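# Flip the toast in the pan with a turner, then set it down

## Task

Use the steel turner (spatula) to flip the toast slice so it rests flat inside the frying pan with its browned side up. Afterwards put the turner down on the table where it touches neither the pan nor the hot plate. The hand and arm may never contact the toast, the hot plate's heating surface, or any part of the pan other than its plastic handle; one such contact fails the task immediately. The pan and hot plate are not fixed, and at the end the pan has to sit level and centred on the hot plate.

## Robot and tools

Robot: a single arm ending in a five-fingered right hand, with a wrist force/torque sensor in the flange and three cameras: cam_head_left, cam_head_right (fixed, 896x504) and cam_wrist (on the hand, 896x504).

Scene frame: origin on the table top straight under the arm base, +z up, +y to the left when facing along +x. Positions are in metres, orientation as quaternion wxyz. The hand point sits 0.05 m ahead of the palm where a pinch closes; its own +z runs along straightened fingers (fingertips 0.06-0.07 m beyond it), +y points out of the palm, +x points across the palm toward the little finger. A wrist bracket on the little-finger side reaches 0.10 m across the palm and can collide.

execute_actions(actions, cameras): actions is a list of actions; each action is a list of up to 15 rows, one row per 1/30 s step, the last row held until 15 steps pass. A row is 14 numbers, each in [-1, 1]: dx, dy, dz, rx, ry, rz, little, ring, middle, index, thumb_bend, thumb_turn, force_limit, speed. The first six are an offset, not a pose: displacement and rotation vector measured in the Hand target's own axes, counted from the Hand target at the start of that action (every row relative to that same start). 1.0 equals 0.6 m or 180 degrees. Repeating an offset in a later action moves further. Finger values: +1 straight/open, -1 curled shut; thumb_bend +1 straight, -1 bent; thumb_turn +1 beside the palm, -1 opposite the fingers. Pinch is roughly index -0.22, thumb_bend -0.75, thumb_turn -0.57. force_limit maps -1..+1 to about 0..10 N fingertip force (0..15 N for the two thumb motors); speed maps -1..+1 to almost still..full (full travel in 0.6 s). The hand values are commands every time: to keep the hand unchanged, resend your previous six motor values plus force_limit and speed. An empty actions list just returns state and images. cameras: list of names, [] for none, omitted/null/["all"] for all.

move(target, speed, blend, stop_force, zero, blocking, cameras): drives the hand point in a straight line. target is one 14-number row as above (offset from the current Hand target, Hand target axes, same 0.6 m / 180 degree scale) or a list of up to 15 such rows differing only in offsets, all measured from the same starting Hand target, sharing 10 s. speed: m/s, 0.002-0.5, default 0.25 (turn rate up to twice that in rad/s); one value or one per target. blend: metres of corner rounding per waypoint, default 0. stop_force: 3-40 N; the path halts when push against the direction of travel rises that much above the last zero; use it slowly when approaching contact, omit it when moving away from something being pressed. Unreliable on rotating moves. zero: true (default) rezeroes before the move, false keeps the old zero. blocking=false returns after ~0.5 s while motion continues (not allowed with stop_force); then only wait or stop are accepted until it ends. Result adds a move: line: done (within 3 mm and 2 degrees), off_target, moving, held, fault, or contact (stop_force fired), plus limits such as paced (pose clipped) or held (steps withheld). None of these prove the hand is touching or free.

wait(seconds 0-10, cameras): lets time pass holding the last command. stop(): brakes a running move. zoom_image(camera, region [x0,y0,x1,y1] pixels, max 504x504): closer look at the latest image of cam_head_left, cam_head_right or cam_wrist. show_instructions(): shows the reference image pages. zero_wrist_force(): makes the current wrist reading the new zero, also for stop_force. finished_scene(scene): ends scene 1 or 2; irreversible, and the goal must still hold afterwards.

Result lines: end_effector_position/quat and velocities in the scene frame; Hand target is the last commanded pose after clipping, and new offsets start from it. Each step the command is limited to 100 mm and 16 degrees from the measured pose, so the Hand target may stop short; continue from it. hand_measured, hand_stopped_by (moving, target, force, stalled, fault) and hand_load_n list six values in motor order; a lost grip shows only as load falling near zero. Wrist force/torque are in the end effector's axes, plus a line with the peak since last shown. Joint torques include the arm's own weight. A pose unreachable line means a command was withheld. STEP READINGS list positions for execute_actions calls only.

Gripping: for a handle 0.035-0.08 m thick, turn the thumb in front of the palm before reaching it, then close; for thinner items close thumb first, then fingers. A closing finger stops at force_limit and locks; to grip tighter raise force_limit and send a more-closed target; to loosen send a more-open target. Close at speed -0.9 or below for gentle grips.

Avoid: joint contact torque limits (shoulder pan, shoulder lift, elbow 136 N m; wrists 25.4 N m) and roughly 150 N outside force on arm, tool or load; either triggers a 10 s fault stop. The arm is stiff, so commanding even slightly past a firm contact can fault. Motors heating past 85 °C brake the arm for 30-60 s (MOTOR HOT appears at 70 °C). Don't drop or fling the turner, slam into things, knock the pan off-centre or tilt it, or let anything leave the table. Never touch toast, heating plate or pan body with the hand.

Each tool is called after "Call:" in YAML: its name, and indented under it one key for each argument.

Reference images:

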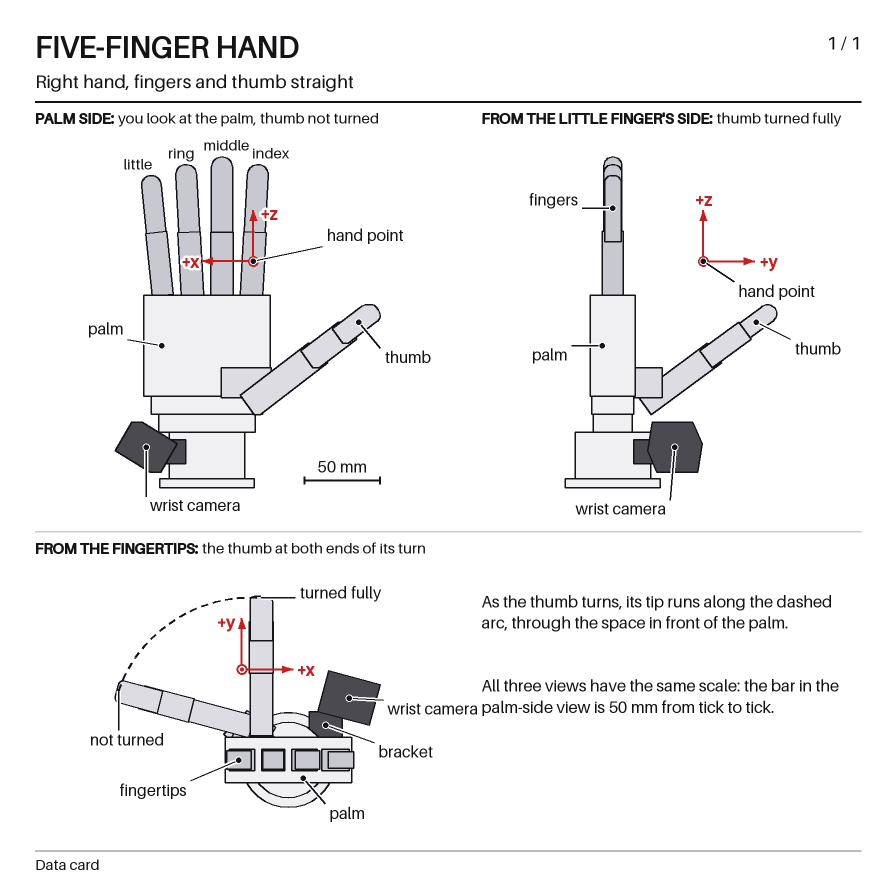

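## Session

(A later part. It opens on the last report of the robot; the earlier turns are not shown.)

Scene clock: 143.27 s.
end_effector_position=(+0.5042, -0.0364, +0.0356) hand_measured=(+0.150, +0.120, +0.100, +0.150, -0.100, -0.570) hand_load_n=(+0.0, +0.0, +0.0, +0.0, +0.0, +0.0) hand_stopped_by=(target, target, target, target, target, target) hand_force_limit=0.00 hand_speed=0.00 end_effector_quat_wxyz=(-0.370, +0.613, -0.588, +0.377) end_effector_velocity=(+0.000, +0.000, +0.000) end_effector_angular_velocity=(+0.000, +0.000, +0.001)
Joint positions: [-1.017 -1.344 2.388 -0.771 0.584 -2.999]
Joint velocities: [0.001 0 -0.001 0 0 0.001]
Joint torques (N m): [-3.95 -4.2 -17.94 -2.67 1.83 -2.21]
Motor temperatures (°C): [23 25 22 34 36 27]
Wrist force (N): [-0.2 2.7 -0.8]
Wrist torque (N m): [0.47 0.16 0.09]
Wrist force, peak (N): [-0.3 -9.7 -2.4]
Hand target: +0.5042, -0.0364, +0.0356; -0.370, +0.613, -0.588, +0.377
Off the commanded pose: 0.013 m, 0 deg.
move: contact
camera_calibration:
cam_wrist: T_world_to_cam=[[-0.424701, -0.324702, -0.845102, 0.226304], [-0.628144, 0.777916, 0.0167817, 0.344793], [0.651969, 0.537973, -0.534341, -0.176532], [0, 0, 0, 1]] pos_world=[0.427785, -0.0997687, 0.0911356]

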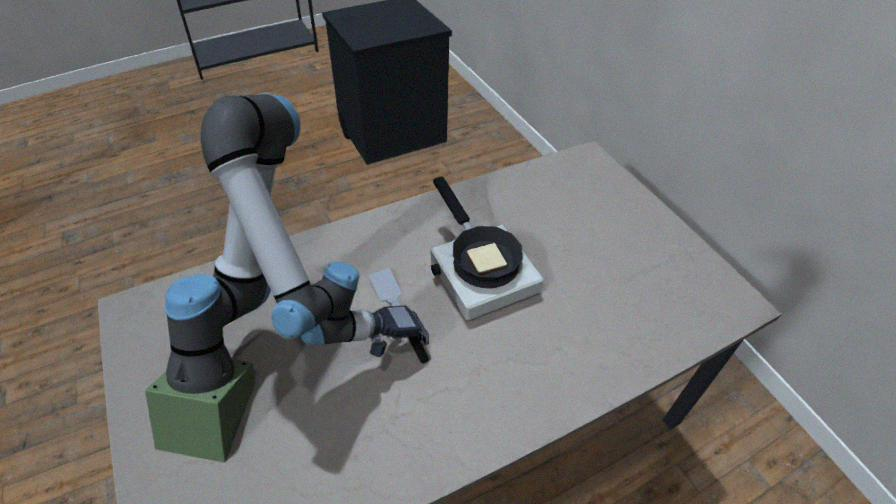

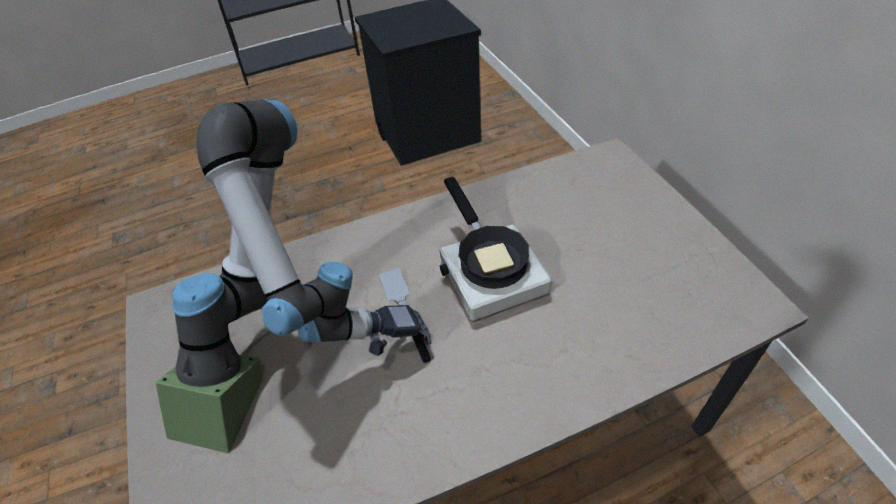

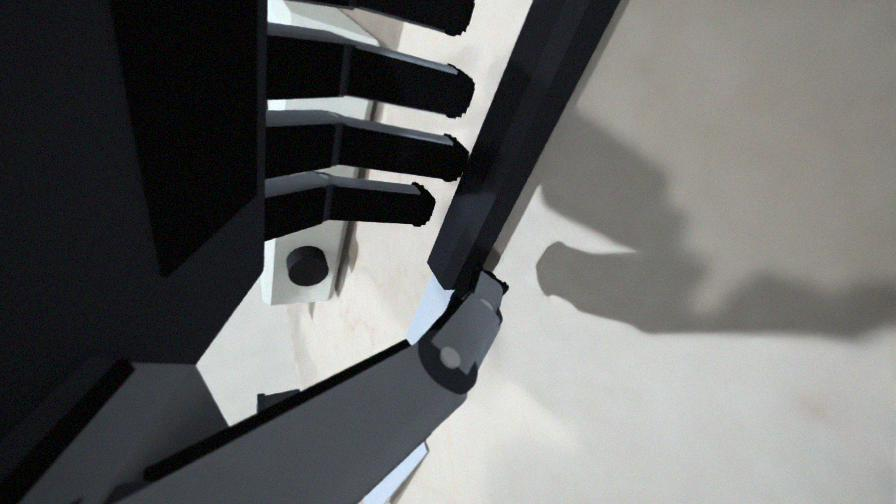

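Call:
move:
  target: [0,-0.0127,0.0105,0,0,0,0.2,0.18,0.18,0.2,-0.1,-0.57,0,0]
  cameras: []
  speed: 0.05

Call:
move:
  target: [0,0.030,0.0135,0,0,0,0.2,0.18,0.18,0.2,-0.1,-0.57,0,0]
  speed: 0.02
  stop_force: 3

Call:
zoom_image:
  camera: "cam_wrist"
  region: [250, 100, 690, 404]

Scene clock: 151.27 s.
end_effector_position=(+0.5132, -0.0360, +0.0397) hand_measured=(+0.200, +0.180, +0.180, +0.200, -0.100, -0.570) hand_load_n=(-0.5, +0.0, +0.0, +0.0, +0.0, +0.5) hand_stopped_by=(target, target, target, target, target, target) hand_force_limit=0.00 hand_speed=0.00 end_effector_quat_wxyz=(-0.370, +0.613, -0.588, +0.377) end_effector_velocity=(+0.000, +0.000, +0.000) end_effector_angular_velocity=(-0.002, -0.001, +0.003)
Joint positions: [-1 -1.349 2.363 -0.748 0.601 -2.991]
Joint velocities: [-0.001 -0.001 0.002 -0.004 -0.003 -0.001]
Joint torques (N m): [-15.9 -18.23 -5.72 -2.15 -0.78 -0.93]
Motor temperatures (°C): [23 25 22 34 36 27]
Wrist force (N): [-0.1 3.1 -0.9]
Wrist torque (N m): [0.49 0.16 0.07]
Wrist force, peak (N): [-0.1 3.1 -0.9]
Hand target: +0.5132, -0.0361, +0.0397; -0.370, +0.613, -0.588, +0.377
Off the commanded pose: 0.000 m, 0 deg.
move: done
No camera images: "cameras" was empty.

Scene clock: 153.47 s.
end_effector_position=(+0.5125, -0.0366, +0.0199) hand_measured=(+0.200, +0.180, +0.180, +0.200, -0.100, -0.570) hand_load_n=(+0.0, +0.0, -0.5, +0.0, +0.0, +0.0) hand_stopped_by=(target, target, target, target, target, target) hand_force_limit=0.00 hand_speed=0.00 end_effector_quat_wxyz=(-0.370, +0.613, -0.588, +0.377) end_effector_velocity=(+0.000, +0.000, +0.000) end_effector_angular_velocity=(+0.000, -0.001, -0.001)
Joint positions: [-0.97 -1.296 2.373 -0.821 0.63 -2.978]
Joint velocities: [-0.001 0 0 0 0 0.001]
Joint torques (N m): [-19.25 -27.62 -17.88 2.01 -0.89 -1.77]
Motor temperatures (°C): [23 25 22 34 36 27]
Wrist force (N): [-0.1 2.5 -0.9]
Wrist torque (N m): [0.39 0.16 0.08]
Wrist force, peak (N): [-0.3 3.0 -1.0]
Hand target: +0.5125, -0.0366, +0.0199; -0.370, +0.613, -0.588, +0.377
Off the commanded pose: 0.000 m, 0 deg.
move: done
camera_calibration:
cam_wrist: T_world_to_cam=[[-0.424694, -0.324655, -0.845124, 0.216515], [-0.628145, 0.777914, 0.0168207, 0.350466], [0.651973, 0.538004, -0.534306, -0.190246], [0, 0, 0, 1]] pos_world=[0.436131, -0.0999864, 0.0754374]

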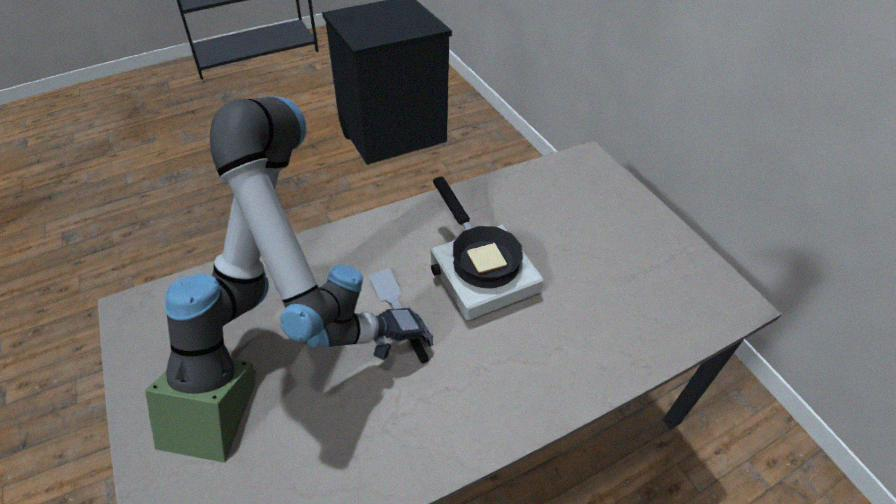

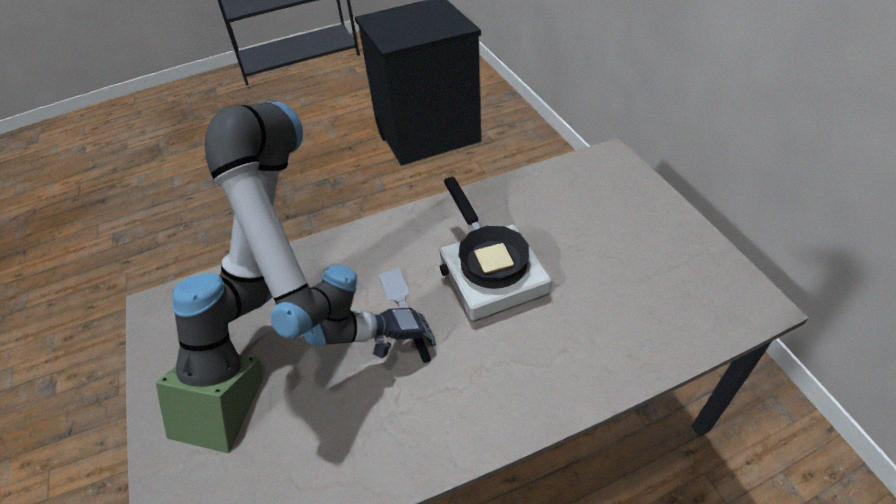

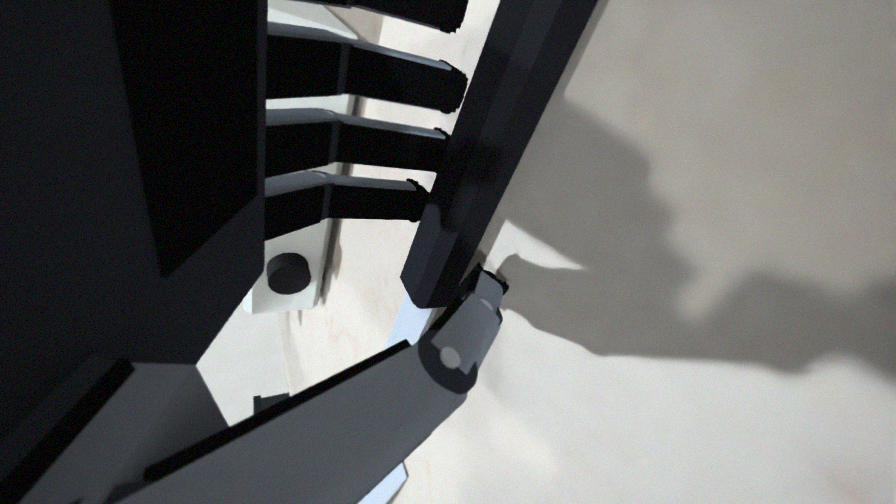

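Scaled by 1.145.

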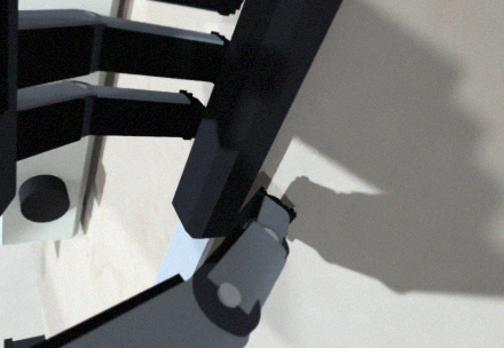

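Call:
move:
  target: [0,0,0,0,0,0,-0.3,-0.3,-0.3,-0.35,-0.8,-0.57,-0.4,-0.8]

Call:
zoom_image:
  camera: "cam_wrist"
  region: [250, 100, 690, 404]

Scene clock: 158.07 s.
end_effector_position=(+0.5125, -0.0366, +0.0199) hand_measured=(-0.242, -0.086, -0.030, -0.030, -0.240, -0.570) hand_load_n=(+1.5, +0.0, +0.0, +6.0, +7.0, +3.0) hand_stopped_by=(force, force, force, force, force, target) hand_force_limit=-0.40 hand_speed=-0.80 end_effector_quat_wxyz=(-0.370, +0.613, -0.588, +0.377) end_effector_velocity=(+0.000, +0.000, +0.000) end_effector_angular_velocity=(+0.002, +0.000, -0.001)
Joint positions: [-0.97 -1.296 2.373 -0.821 0.63 -2.978]
Joint velocities: [-0.001 0 0 0 -0.001 0.002]
Joint torques (N m): [-18.45 -26.35 -13.64 1.06 -0.48 -1.64]
Motor temperatures (°C): [23 25 22 34 36 27]
Wrist force (N): [0.0 2.2 -0.9]
Wrist torque (N m): [0.38 0.16 0.03]
Wrist force, peak (N): [-0.2 3.3 -1.2]
Hand target: +0.5125, -0.0366, +0.0199; -0.370, +0.613, -0.588, +0.377
Off the commanded pose: 0.000 m, 0 deg.
move: done
camera_calibration:
cam_wrist: T_world_to_cam=[[-0.424694, -0.324656, -0.845124, 0.216515], [-0.628145, 0.777914, 0.0168202, 0.350466], [0.651973, 0.538004, -0.534306, -0.190246], [0, 0, 0, 1]] pos_world=[0.436131, -0.0999864, 0.0754375]

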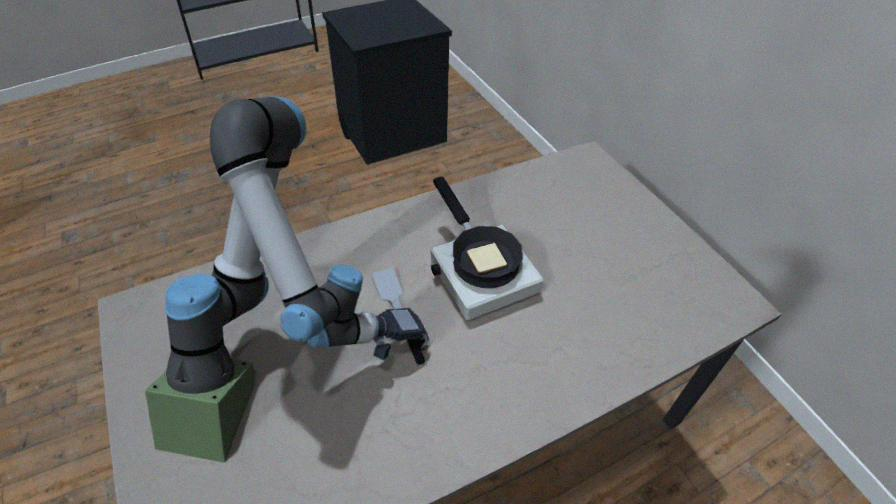

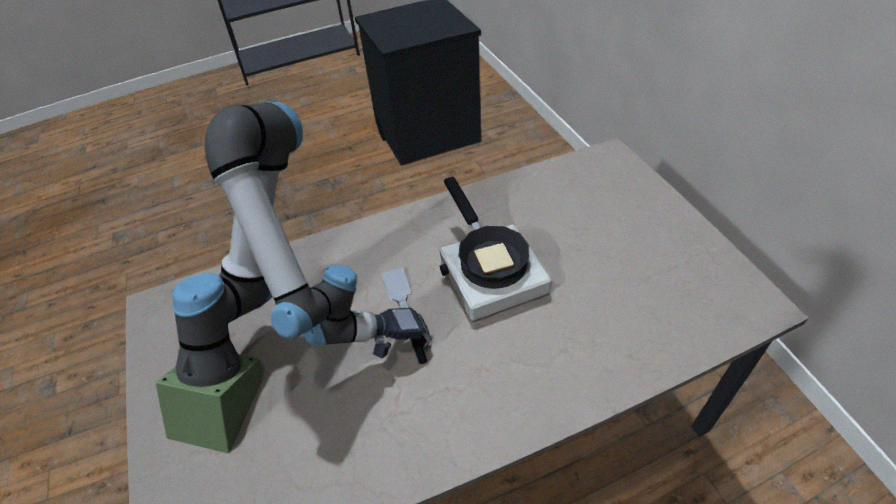

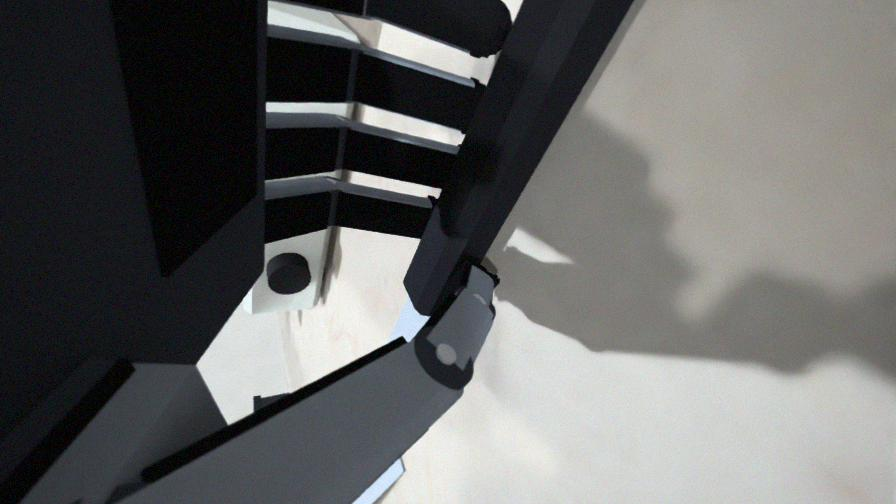

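Scaled by 1.145.

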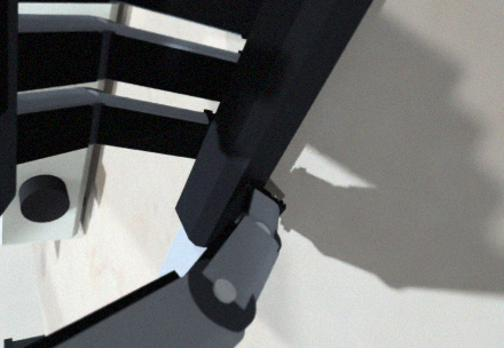

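Call:
move:
  target: [0,-0.045,-0.022,0,0,0,-0.35,-0.3,-0.3,-0.4,-0.85,-0.57,0.2,-0.8]
  speed: 0.05

Call:
zoom_image:
  camera: "cam_head_right"
  region: [340, 240, 460, 380]

Scene clock: 161.67 s.
end_effector_position=(+0.5126, -0.0359, +0.0501) hand_measured=(-0.350, -0.086, -0.030, -0.038, -0.234, -0.570) hand_load_n=(+2.5, +0.0, +0.0, +7.5, +14.0, +8.0) hand_stopped_by=(target, force, force, force, force, target) hand_force_limit=0.20 hand_speed=-0.80 end_effector_quat_wxyz=(-0.370, +0.613, -0.588, +0.377) end_effector_velocity=(+0.000, +0.000, +0.000) end_effector_angular_velocity=(+0.002, +0.000, -0.001)
Joint positions: [-1.018 -1.375 2.359 -0.711 0.583 -3]
Joint velocities: [0 0 0 0 0 0.002]
Joint torques (N m): [-6.41 -5.5 -7.92 -2.1 1.65 2.23]
Motor temperatures (°C): [23 25 22 34 36 27]
Wrist force (N): [-0.1 4.1 0.0]
Wrist torque (N m): [0.38 0.23 -0.03]
Wrist force, peak (N): [-0.2 4.5 -0.2]
Hand target: +0.5126, -0.0358, +0.0500; -0.370, +0.613, -0.588, +0.377
Off the commanded pose: 0.000 m, 0 deg.
move: done
camera_calibration:
cam_wrist: T_world_to_cam=[[-0.424554, -0.324996, -0.845063, 0.242205], [-0.628234, 0.77785, 0.0164733, 0.349497], [0.651979, 0.537891, -0.534413, -0.174637], [0, 0, 0, 1]] pos_world=[0.436255, -0.0992047, 0.105593]

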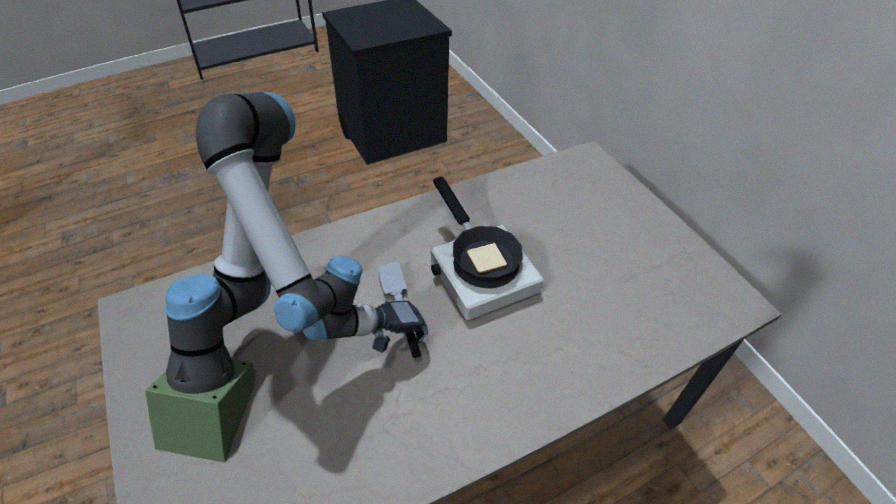

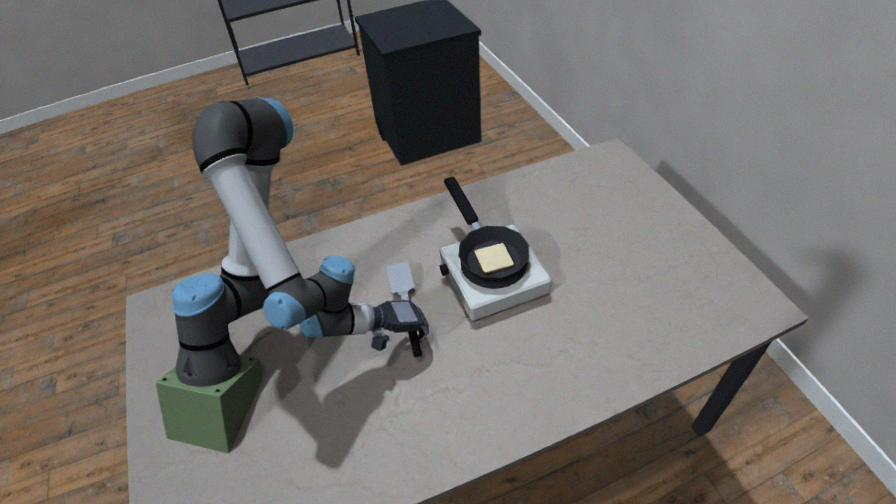

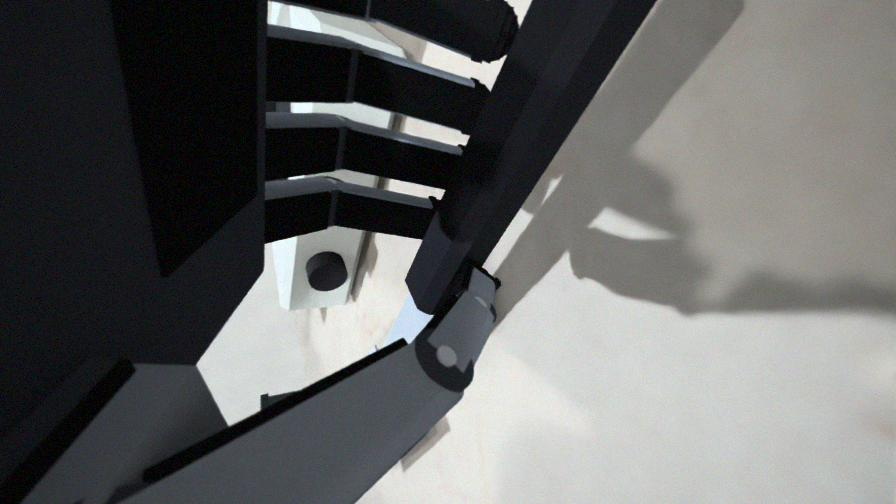

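Scaled by 3.600.

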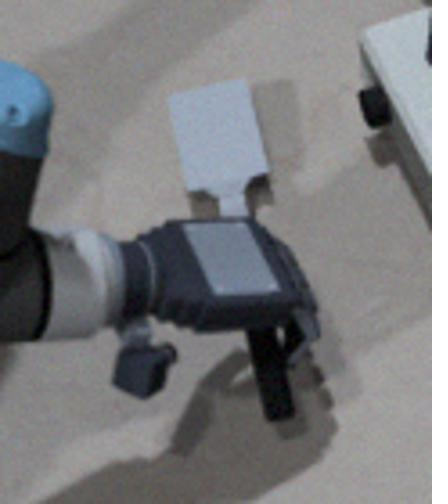

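Call:
move:
  target:
    - [0,-0.18,-0.088,0,0,0,-0.35,-0.3,-0.3,-0.4,-0.85,-0.57,0.2,-0.8]
    - [-0.167,-0.308,-0.318,0,0.449,0.22,-0.35,-0.3,-0.3,-0.4,-0.85,-0.57,0.2,-0.8]
  speed: 0.15
  blend: 0.04

Call:
zoom_image:
  camera: "cam_head_right"
  region: [340, 140, 580, 350]

Call:
zoom_image:
  camera: "cam_head_left"
  region: [340, 140, 580, 350]

Scene clock: 175.67 s.
end_effector_position=(+0.4205, +0.0694, +0.2976) hand_measured=(-0.350, -0.086, -0.030, -0.038, -0.234, -0.570) hand_load_n=(+2.0, +0.0, +0.0, +7.5, +14.0, +7.5) hand_stopped_by=(target, force, force, force, force, target) hand_force_limit=0.20 hand_speed=-0.80 end_effector_quat_wxyz=(+0.005, -0.011, +0.841, -0.540) end_effector_velocity=(-0.001, -0.001, +0.000) end_effector_angular_velocity=(-0.001, +0.000, -0.003)
Joint positions: [-0.319 -1.702 1.77 1.116 2.257 -1.743]
Joint velocities: [-0.001 0 0.001 0.001 0.001 0.001]
Joint torques (N m): [-10.43 -30.77 -13.19 3.37 0.75 1.81]
Motor temperatures (°C): [23 25 22 33 35 27]
Wrist force (N): [0.2 4.1 -0.5]
Wrist torque (N m): [0.40 0.15 0.01]
Wrist force, peak (N): [-0.2 5.6 0.5]
Hand target: +0.4204, +0.0694, +0.2977; +0.005, -0.011, +0.841, -0.540
Off the commanded pose: 0.000 m, 0 deg.
move: done
camera_calibration:
cam_wrist: T_world_to_cam=[[-0.303509, 0.399835, -0.864878, 0.351152], [0.777121, 0.62909, 0.0181173, -0.375434], [0.551331, -0.666616, -0.501655, 0.077264], [0, 0, 0, 1]] pos_world=[0.355737, 0.147285, 0.349265]

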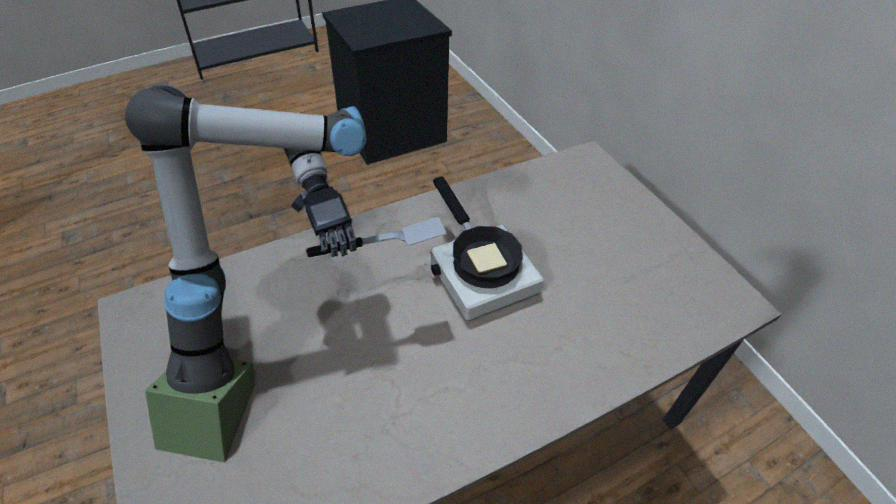

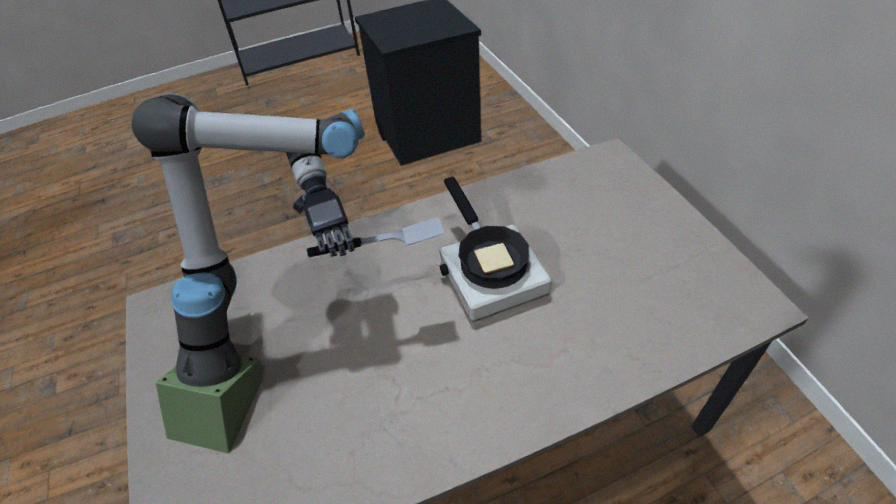

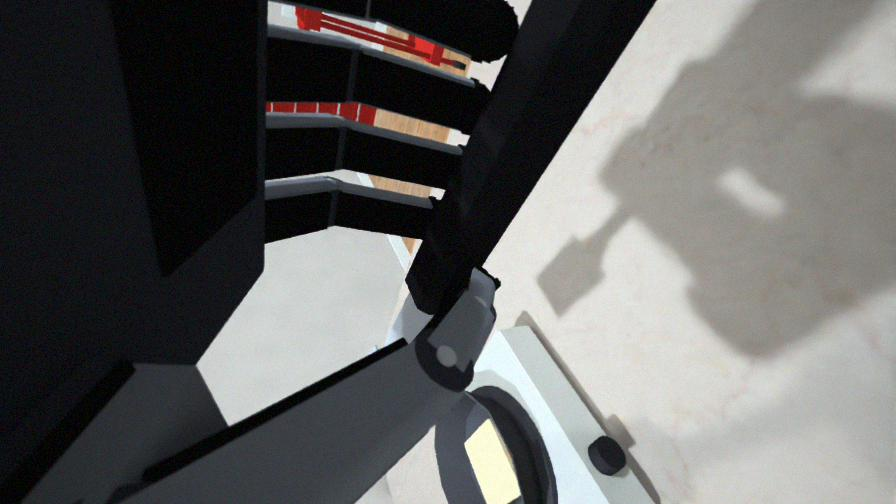

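Scaled by 2.100.

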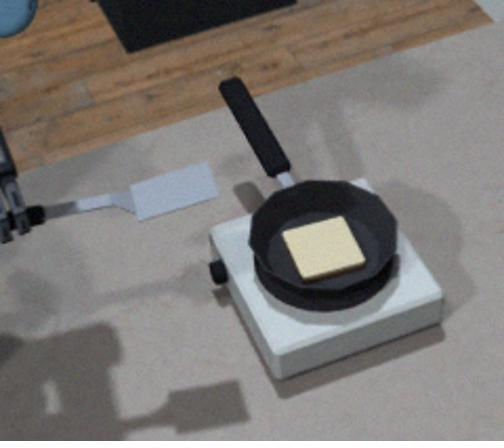

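Scaled by 2.100.

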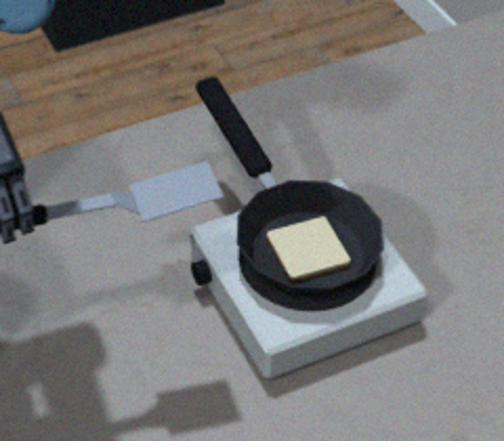

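Call:
zoom_image:
  camera: "cam_head_right"
  region: [330, 190, 460, 270]

Call:
zoom_image:
  camera: "cam_head_left"
  region: [330, 190, 460, 270]

Call:
zoom_image:
  camera: "cam_head_left"
  region: [420, 210, 560, 330]

Call:
zoom_image:
  camera: "cam_head_right"
  region: [430, 210, 570, 330]

Scaled by 3.877.

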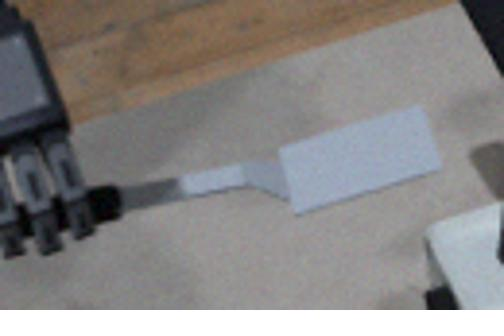

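Scaled by 3.877.

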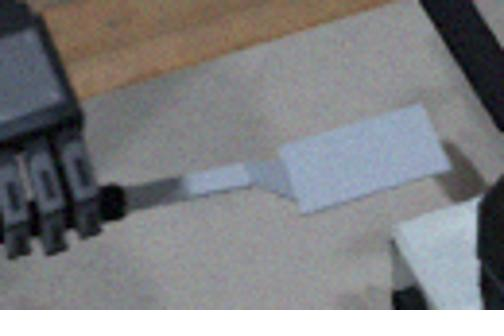

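Scaled by 3.600.

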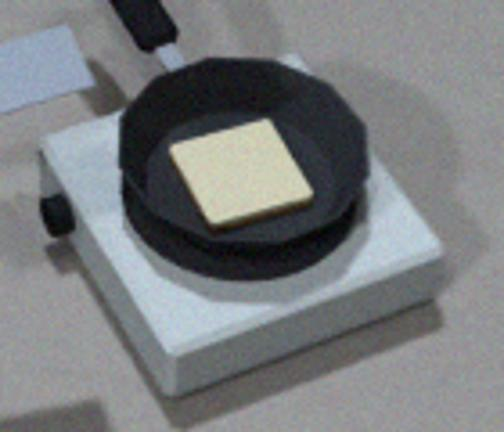

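Scaled by 3.600.

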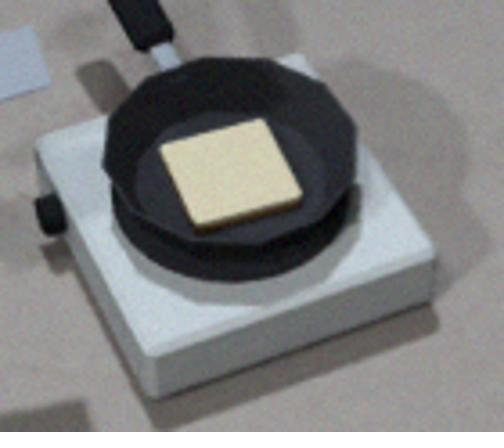

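Call:
move:
  target: [0,0,0,-0.083,0,0,-0.35,-0.3,-0.3,-0.4,-0.85,-0.57,0.2,-0.8]
  speed: 0.15

Call:
zoom_image:
  camera: "cam_head_right"
  region: [330, 190, 460, 270]

Call:
zoom_image:
  camera: "cam_head_left"
  region: [330, 190, 460, 270]

Scene clock: 192.90 s.
end_effector_position=(+0.4204, +0.0695, +0.2977) hand_measured=(-0.350, -0.086, -0.030, -0.038, -0.234, -0.570) hand_load_n=(+1.5, +0.0, +0.0, +8.0, +13.5, +8.0) hand_stopped_by=(target, force, force, force, force, target) hand_force_limit=0.20 hand_speed=-0.80 end_effector_quat_wxyz=(+0.004, -0.012, +0.904, -0.427) end_effector_velocity=(+0.000, +0.000, -0.001) end_effector_angular_velocity=(+0.004, +0.002, -0.001)
Joint positions: [-0.588 -1.77 1.755 1.148 1.897 -1.985]
Joint velocities: [-0.002 0.002 0 0.001 -0.003 -0.001]
Joint torques (N m): [-11.21 -0.43 -10.12 -0.9 0.13 0.17]
Motor temperatures (°C): [23 24 22 33 35 27]
Wrist force (N): [0.3 3.6 0.3]
Wrist torque (N m): [0.37 0.12 0.01]
Wrist force, peak (N): [0.4 4.5 -0.4]
Hand target: +0.4204, +0.0695, +0.2976; +0.004, -0.012, +0.904, -0.426
Off the commanded pose: 0.000 m, 0 deg.
move: done
camera_calibration:
cam_wrist: T_world_to_cam=[[-0.307886, 0.60896, -0.731009, 0.298614], [0.778235, 0.603183, 0.174699, -0.42071], [0.547317, -0.51511, -0.659626, 0.115625], [0, 0, 0, 1]] pos_world=[0.356067, 0.13148, 0.368056]

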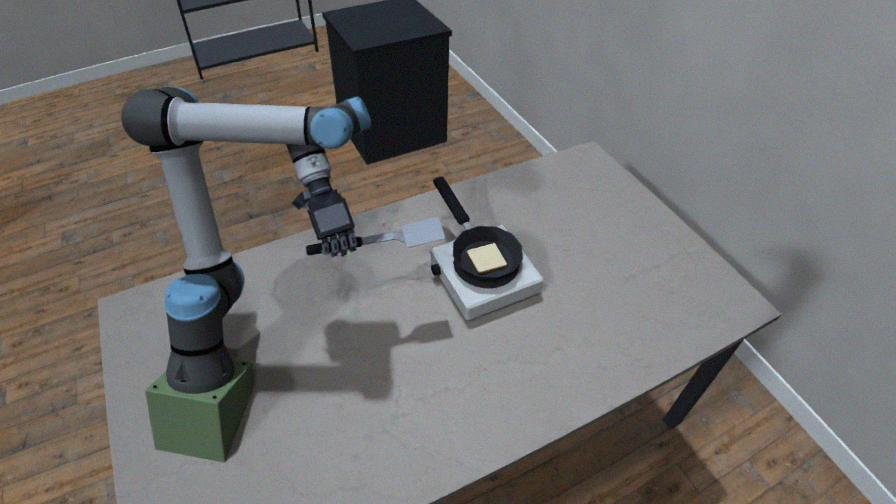

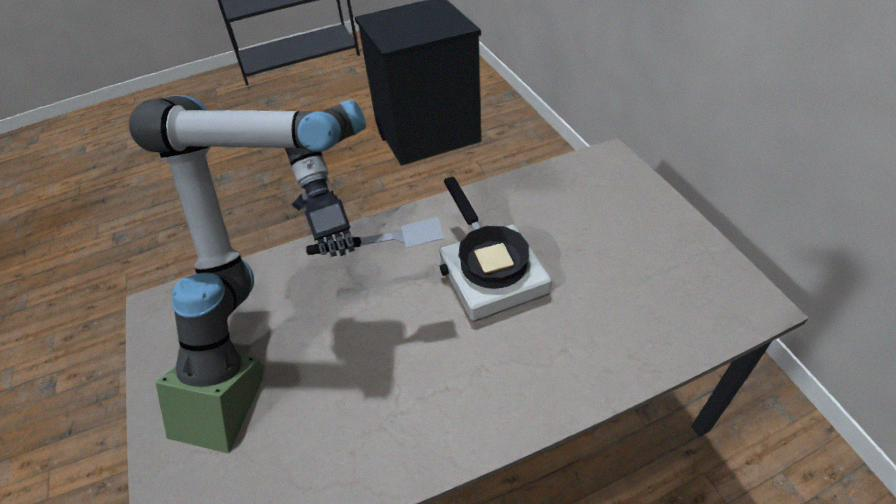

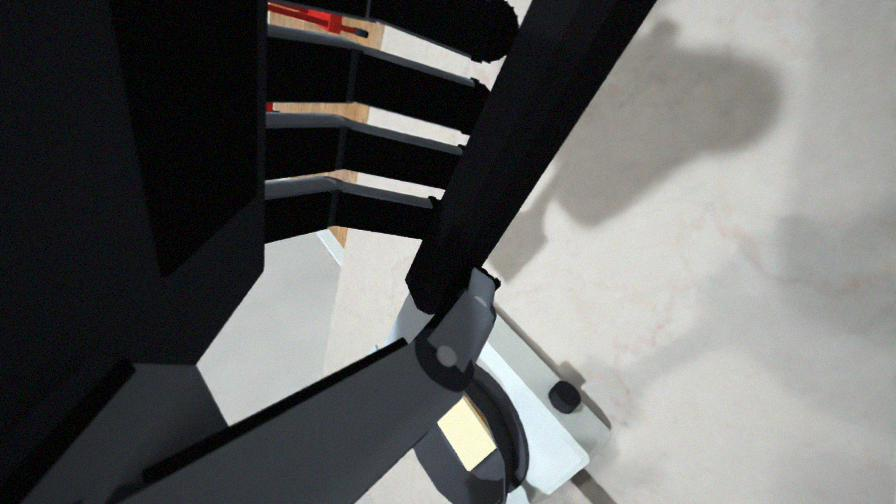

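Scaled by 3.877.

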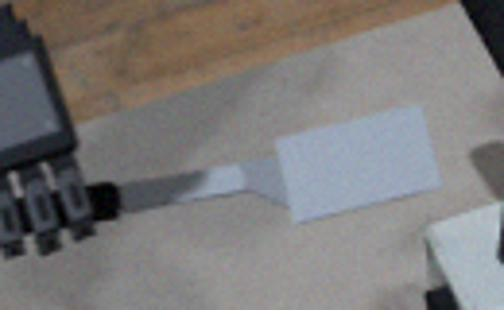

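Scaled by 3.877.

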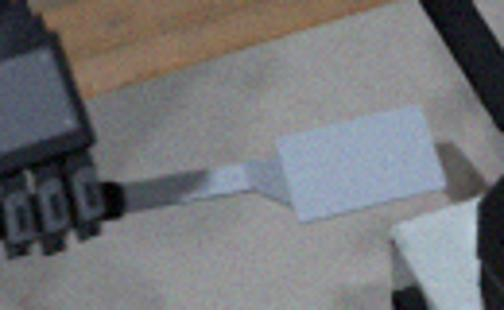

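Call:
move:
  target: [-0.162,0.05,0.091,0.005,0.0234,-0.1246,-0.35,-0.3,-0.3,-0.4,-0.85,-0.57,0.2,-0.8]
  speed: 0.15

Call:
zoom_image:
  camera: "cam_head_right"
  region: [400, 190, 560, 310]

Call:
zoom_image:
  camera: "cam_head_left"
  region: [400, 190, 560, 310]

Scene clock: 209.13 s.
end_effector_position=(+0.5179, +0.0488, +0.2396) hand_measured=(-0.350, -0.086, -0.030, -0.038, -0.234, -0.570) hand_load_n=(+2.0, +0.0, +0.0, +7.5, +13.5, +8.0) hand_stopped_by=(target, force, force, force, force, target) hand_force_limit=0.20 hand_speed=-0.80 end_effector_quat_wxyz=(-0.112, -0.171, +0.881, -0.426) end_effector_velocity=(+0.000, +0.000, +0.000) end_effector_angular_velocity=(+0.000, +0.002, +0.000)
Joint positions: [-0.419 -1.366 1.431 1.191 2.009 -2.185]
Joint velocities: [0 0.001 0.001 0 0 -0.001]
Joint torques (N m): [-15.42 -26.58 -23.3 -0.48 0.53 0.94]
Motor temperatures (°C): [23 24 22 33 35 27]
Wrist force (N): [-1.3 2.9 0.5]
Wrist torque (N m): [0.23 0.22 -0.03]
Wrist force, peak (N): [0.1 3.8 0.4]
Hand target: +0.5180, +0.0487, +0.2396; -0.112, -0.172, +0.881, -0.426
Off the commanded pose: 0.000 m, 0 deg.
move: done
camera_calibration:
cam_wrist: T_world_to_cam=[[-0.646658, 0.500682, -0.575457, 0.442261], [0.661023, 0.744299, -0.0952269, -0.355456], [0.380633, -0.441969, -0.812269, 0.132528], [0, 0, 0, 1]] pos_world=[0.470512, 0.101707, 0.328302]

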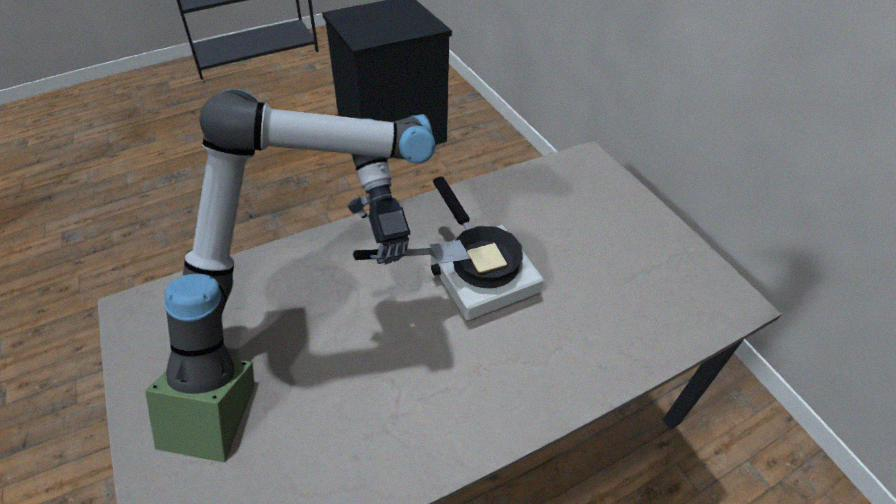

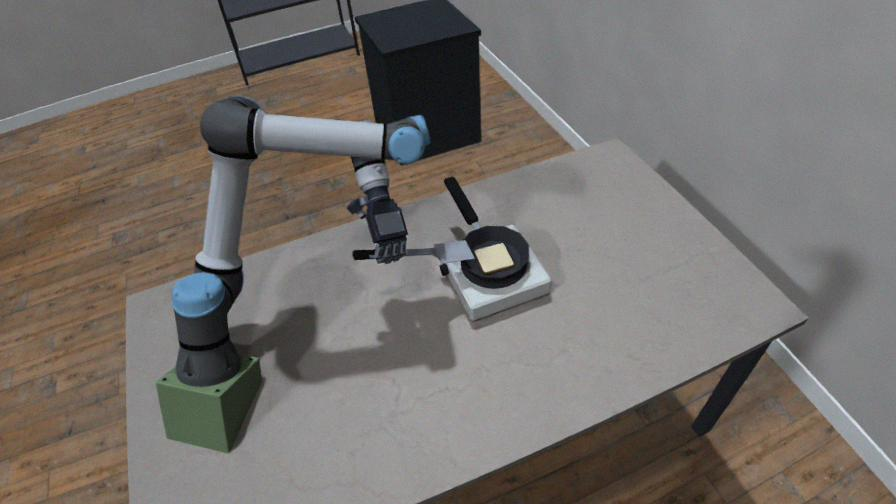

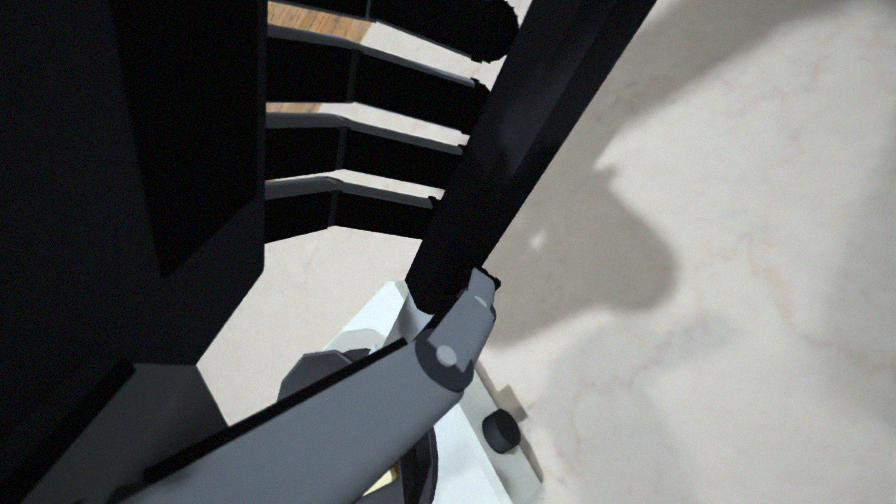

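Scaled by 3.150.

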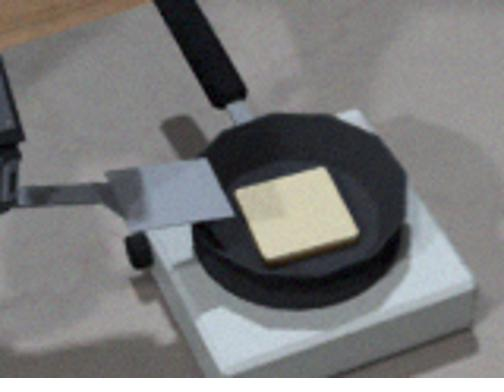

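Scaled by 3.150.

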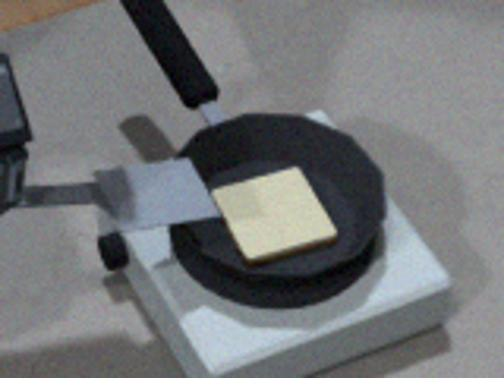

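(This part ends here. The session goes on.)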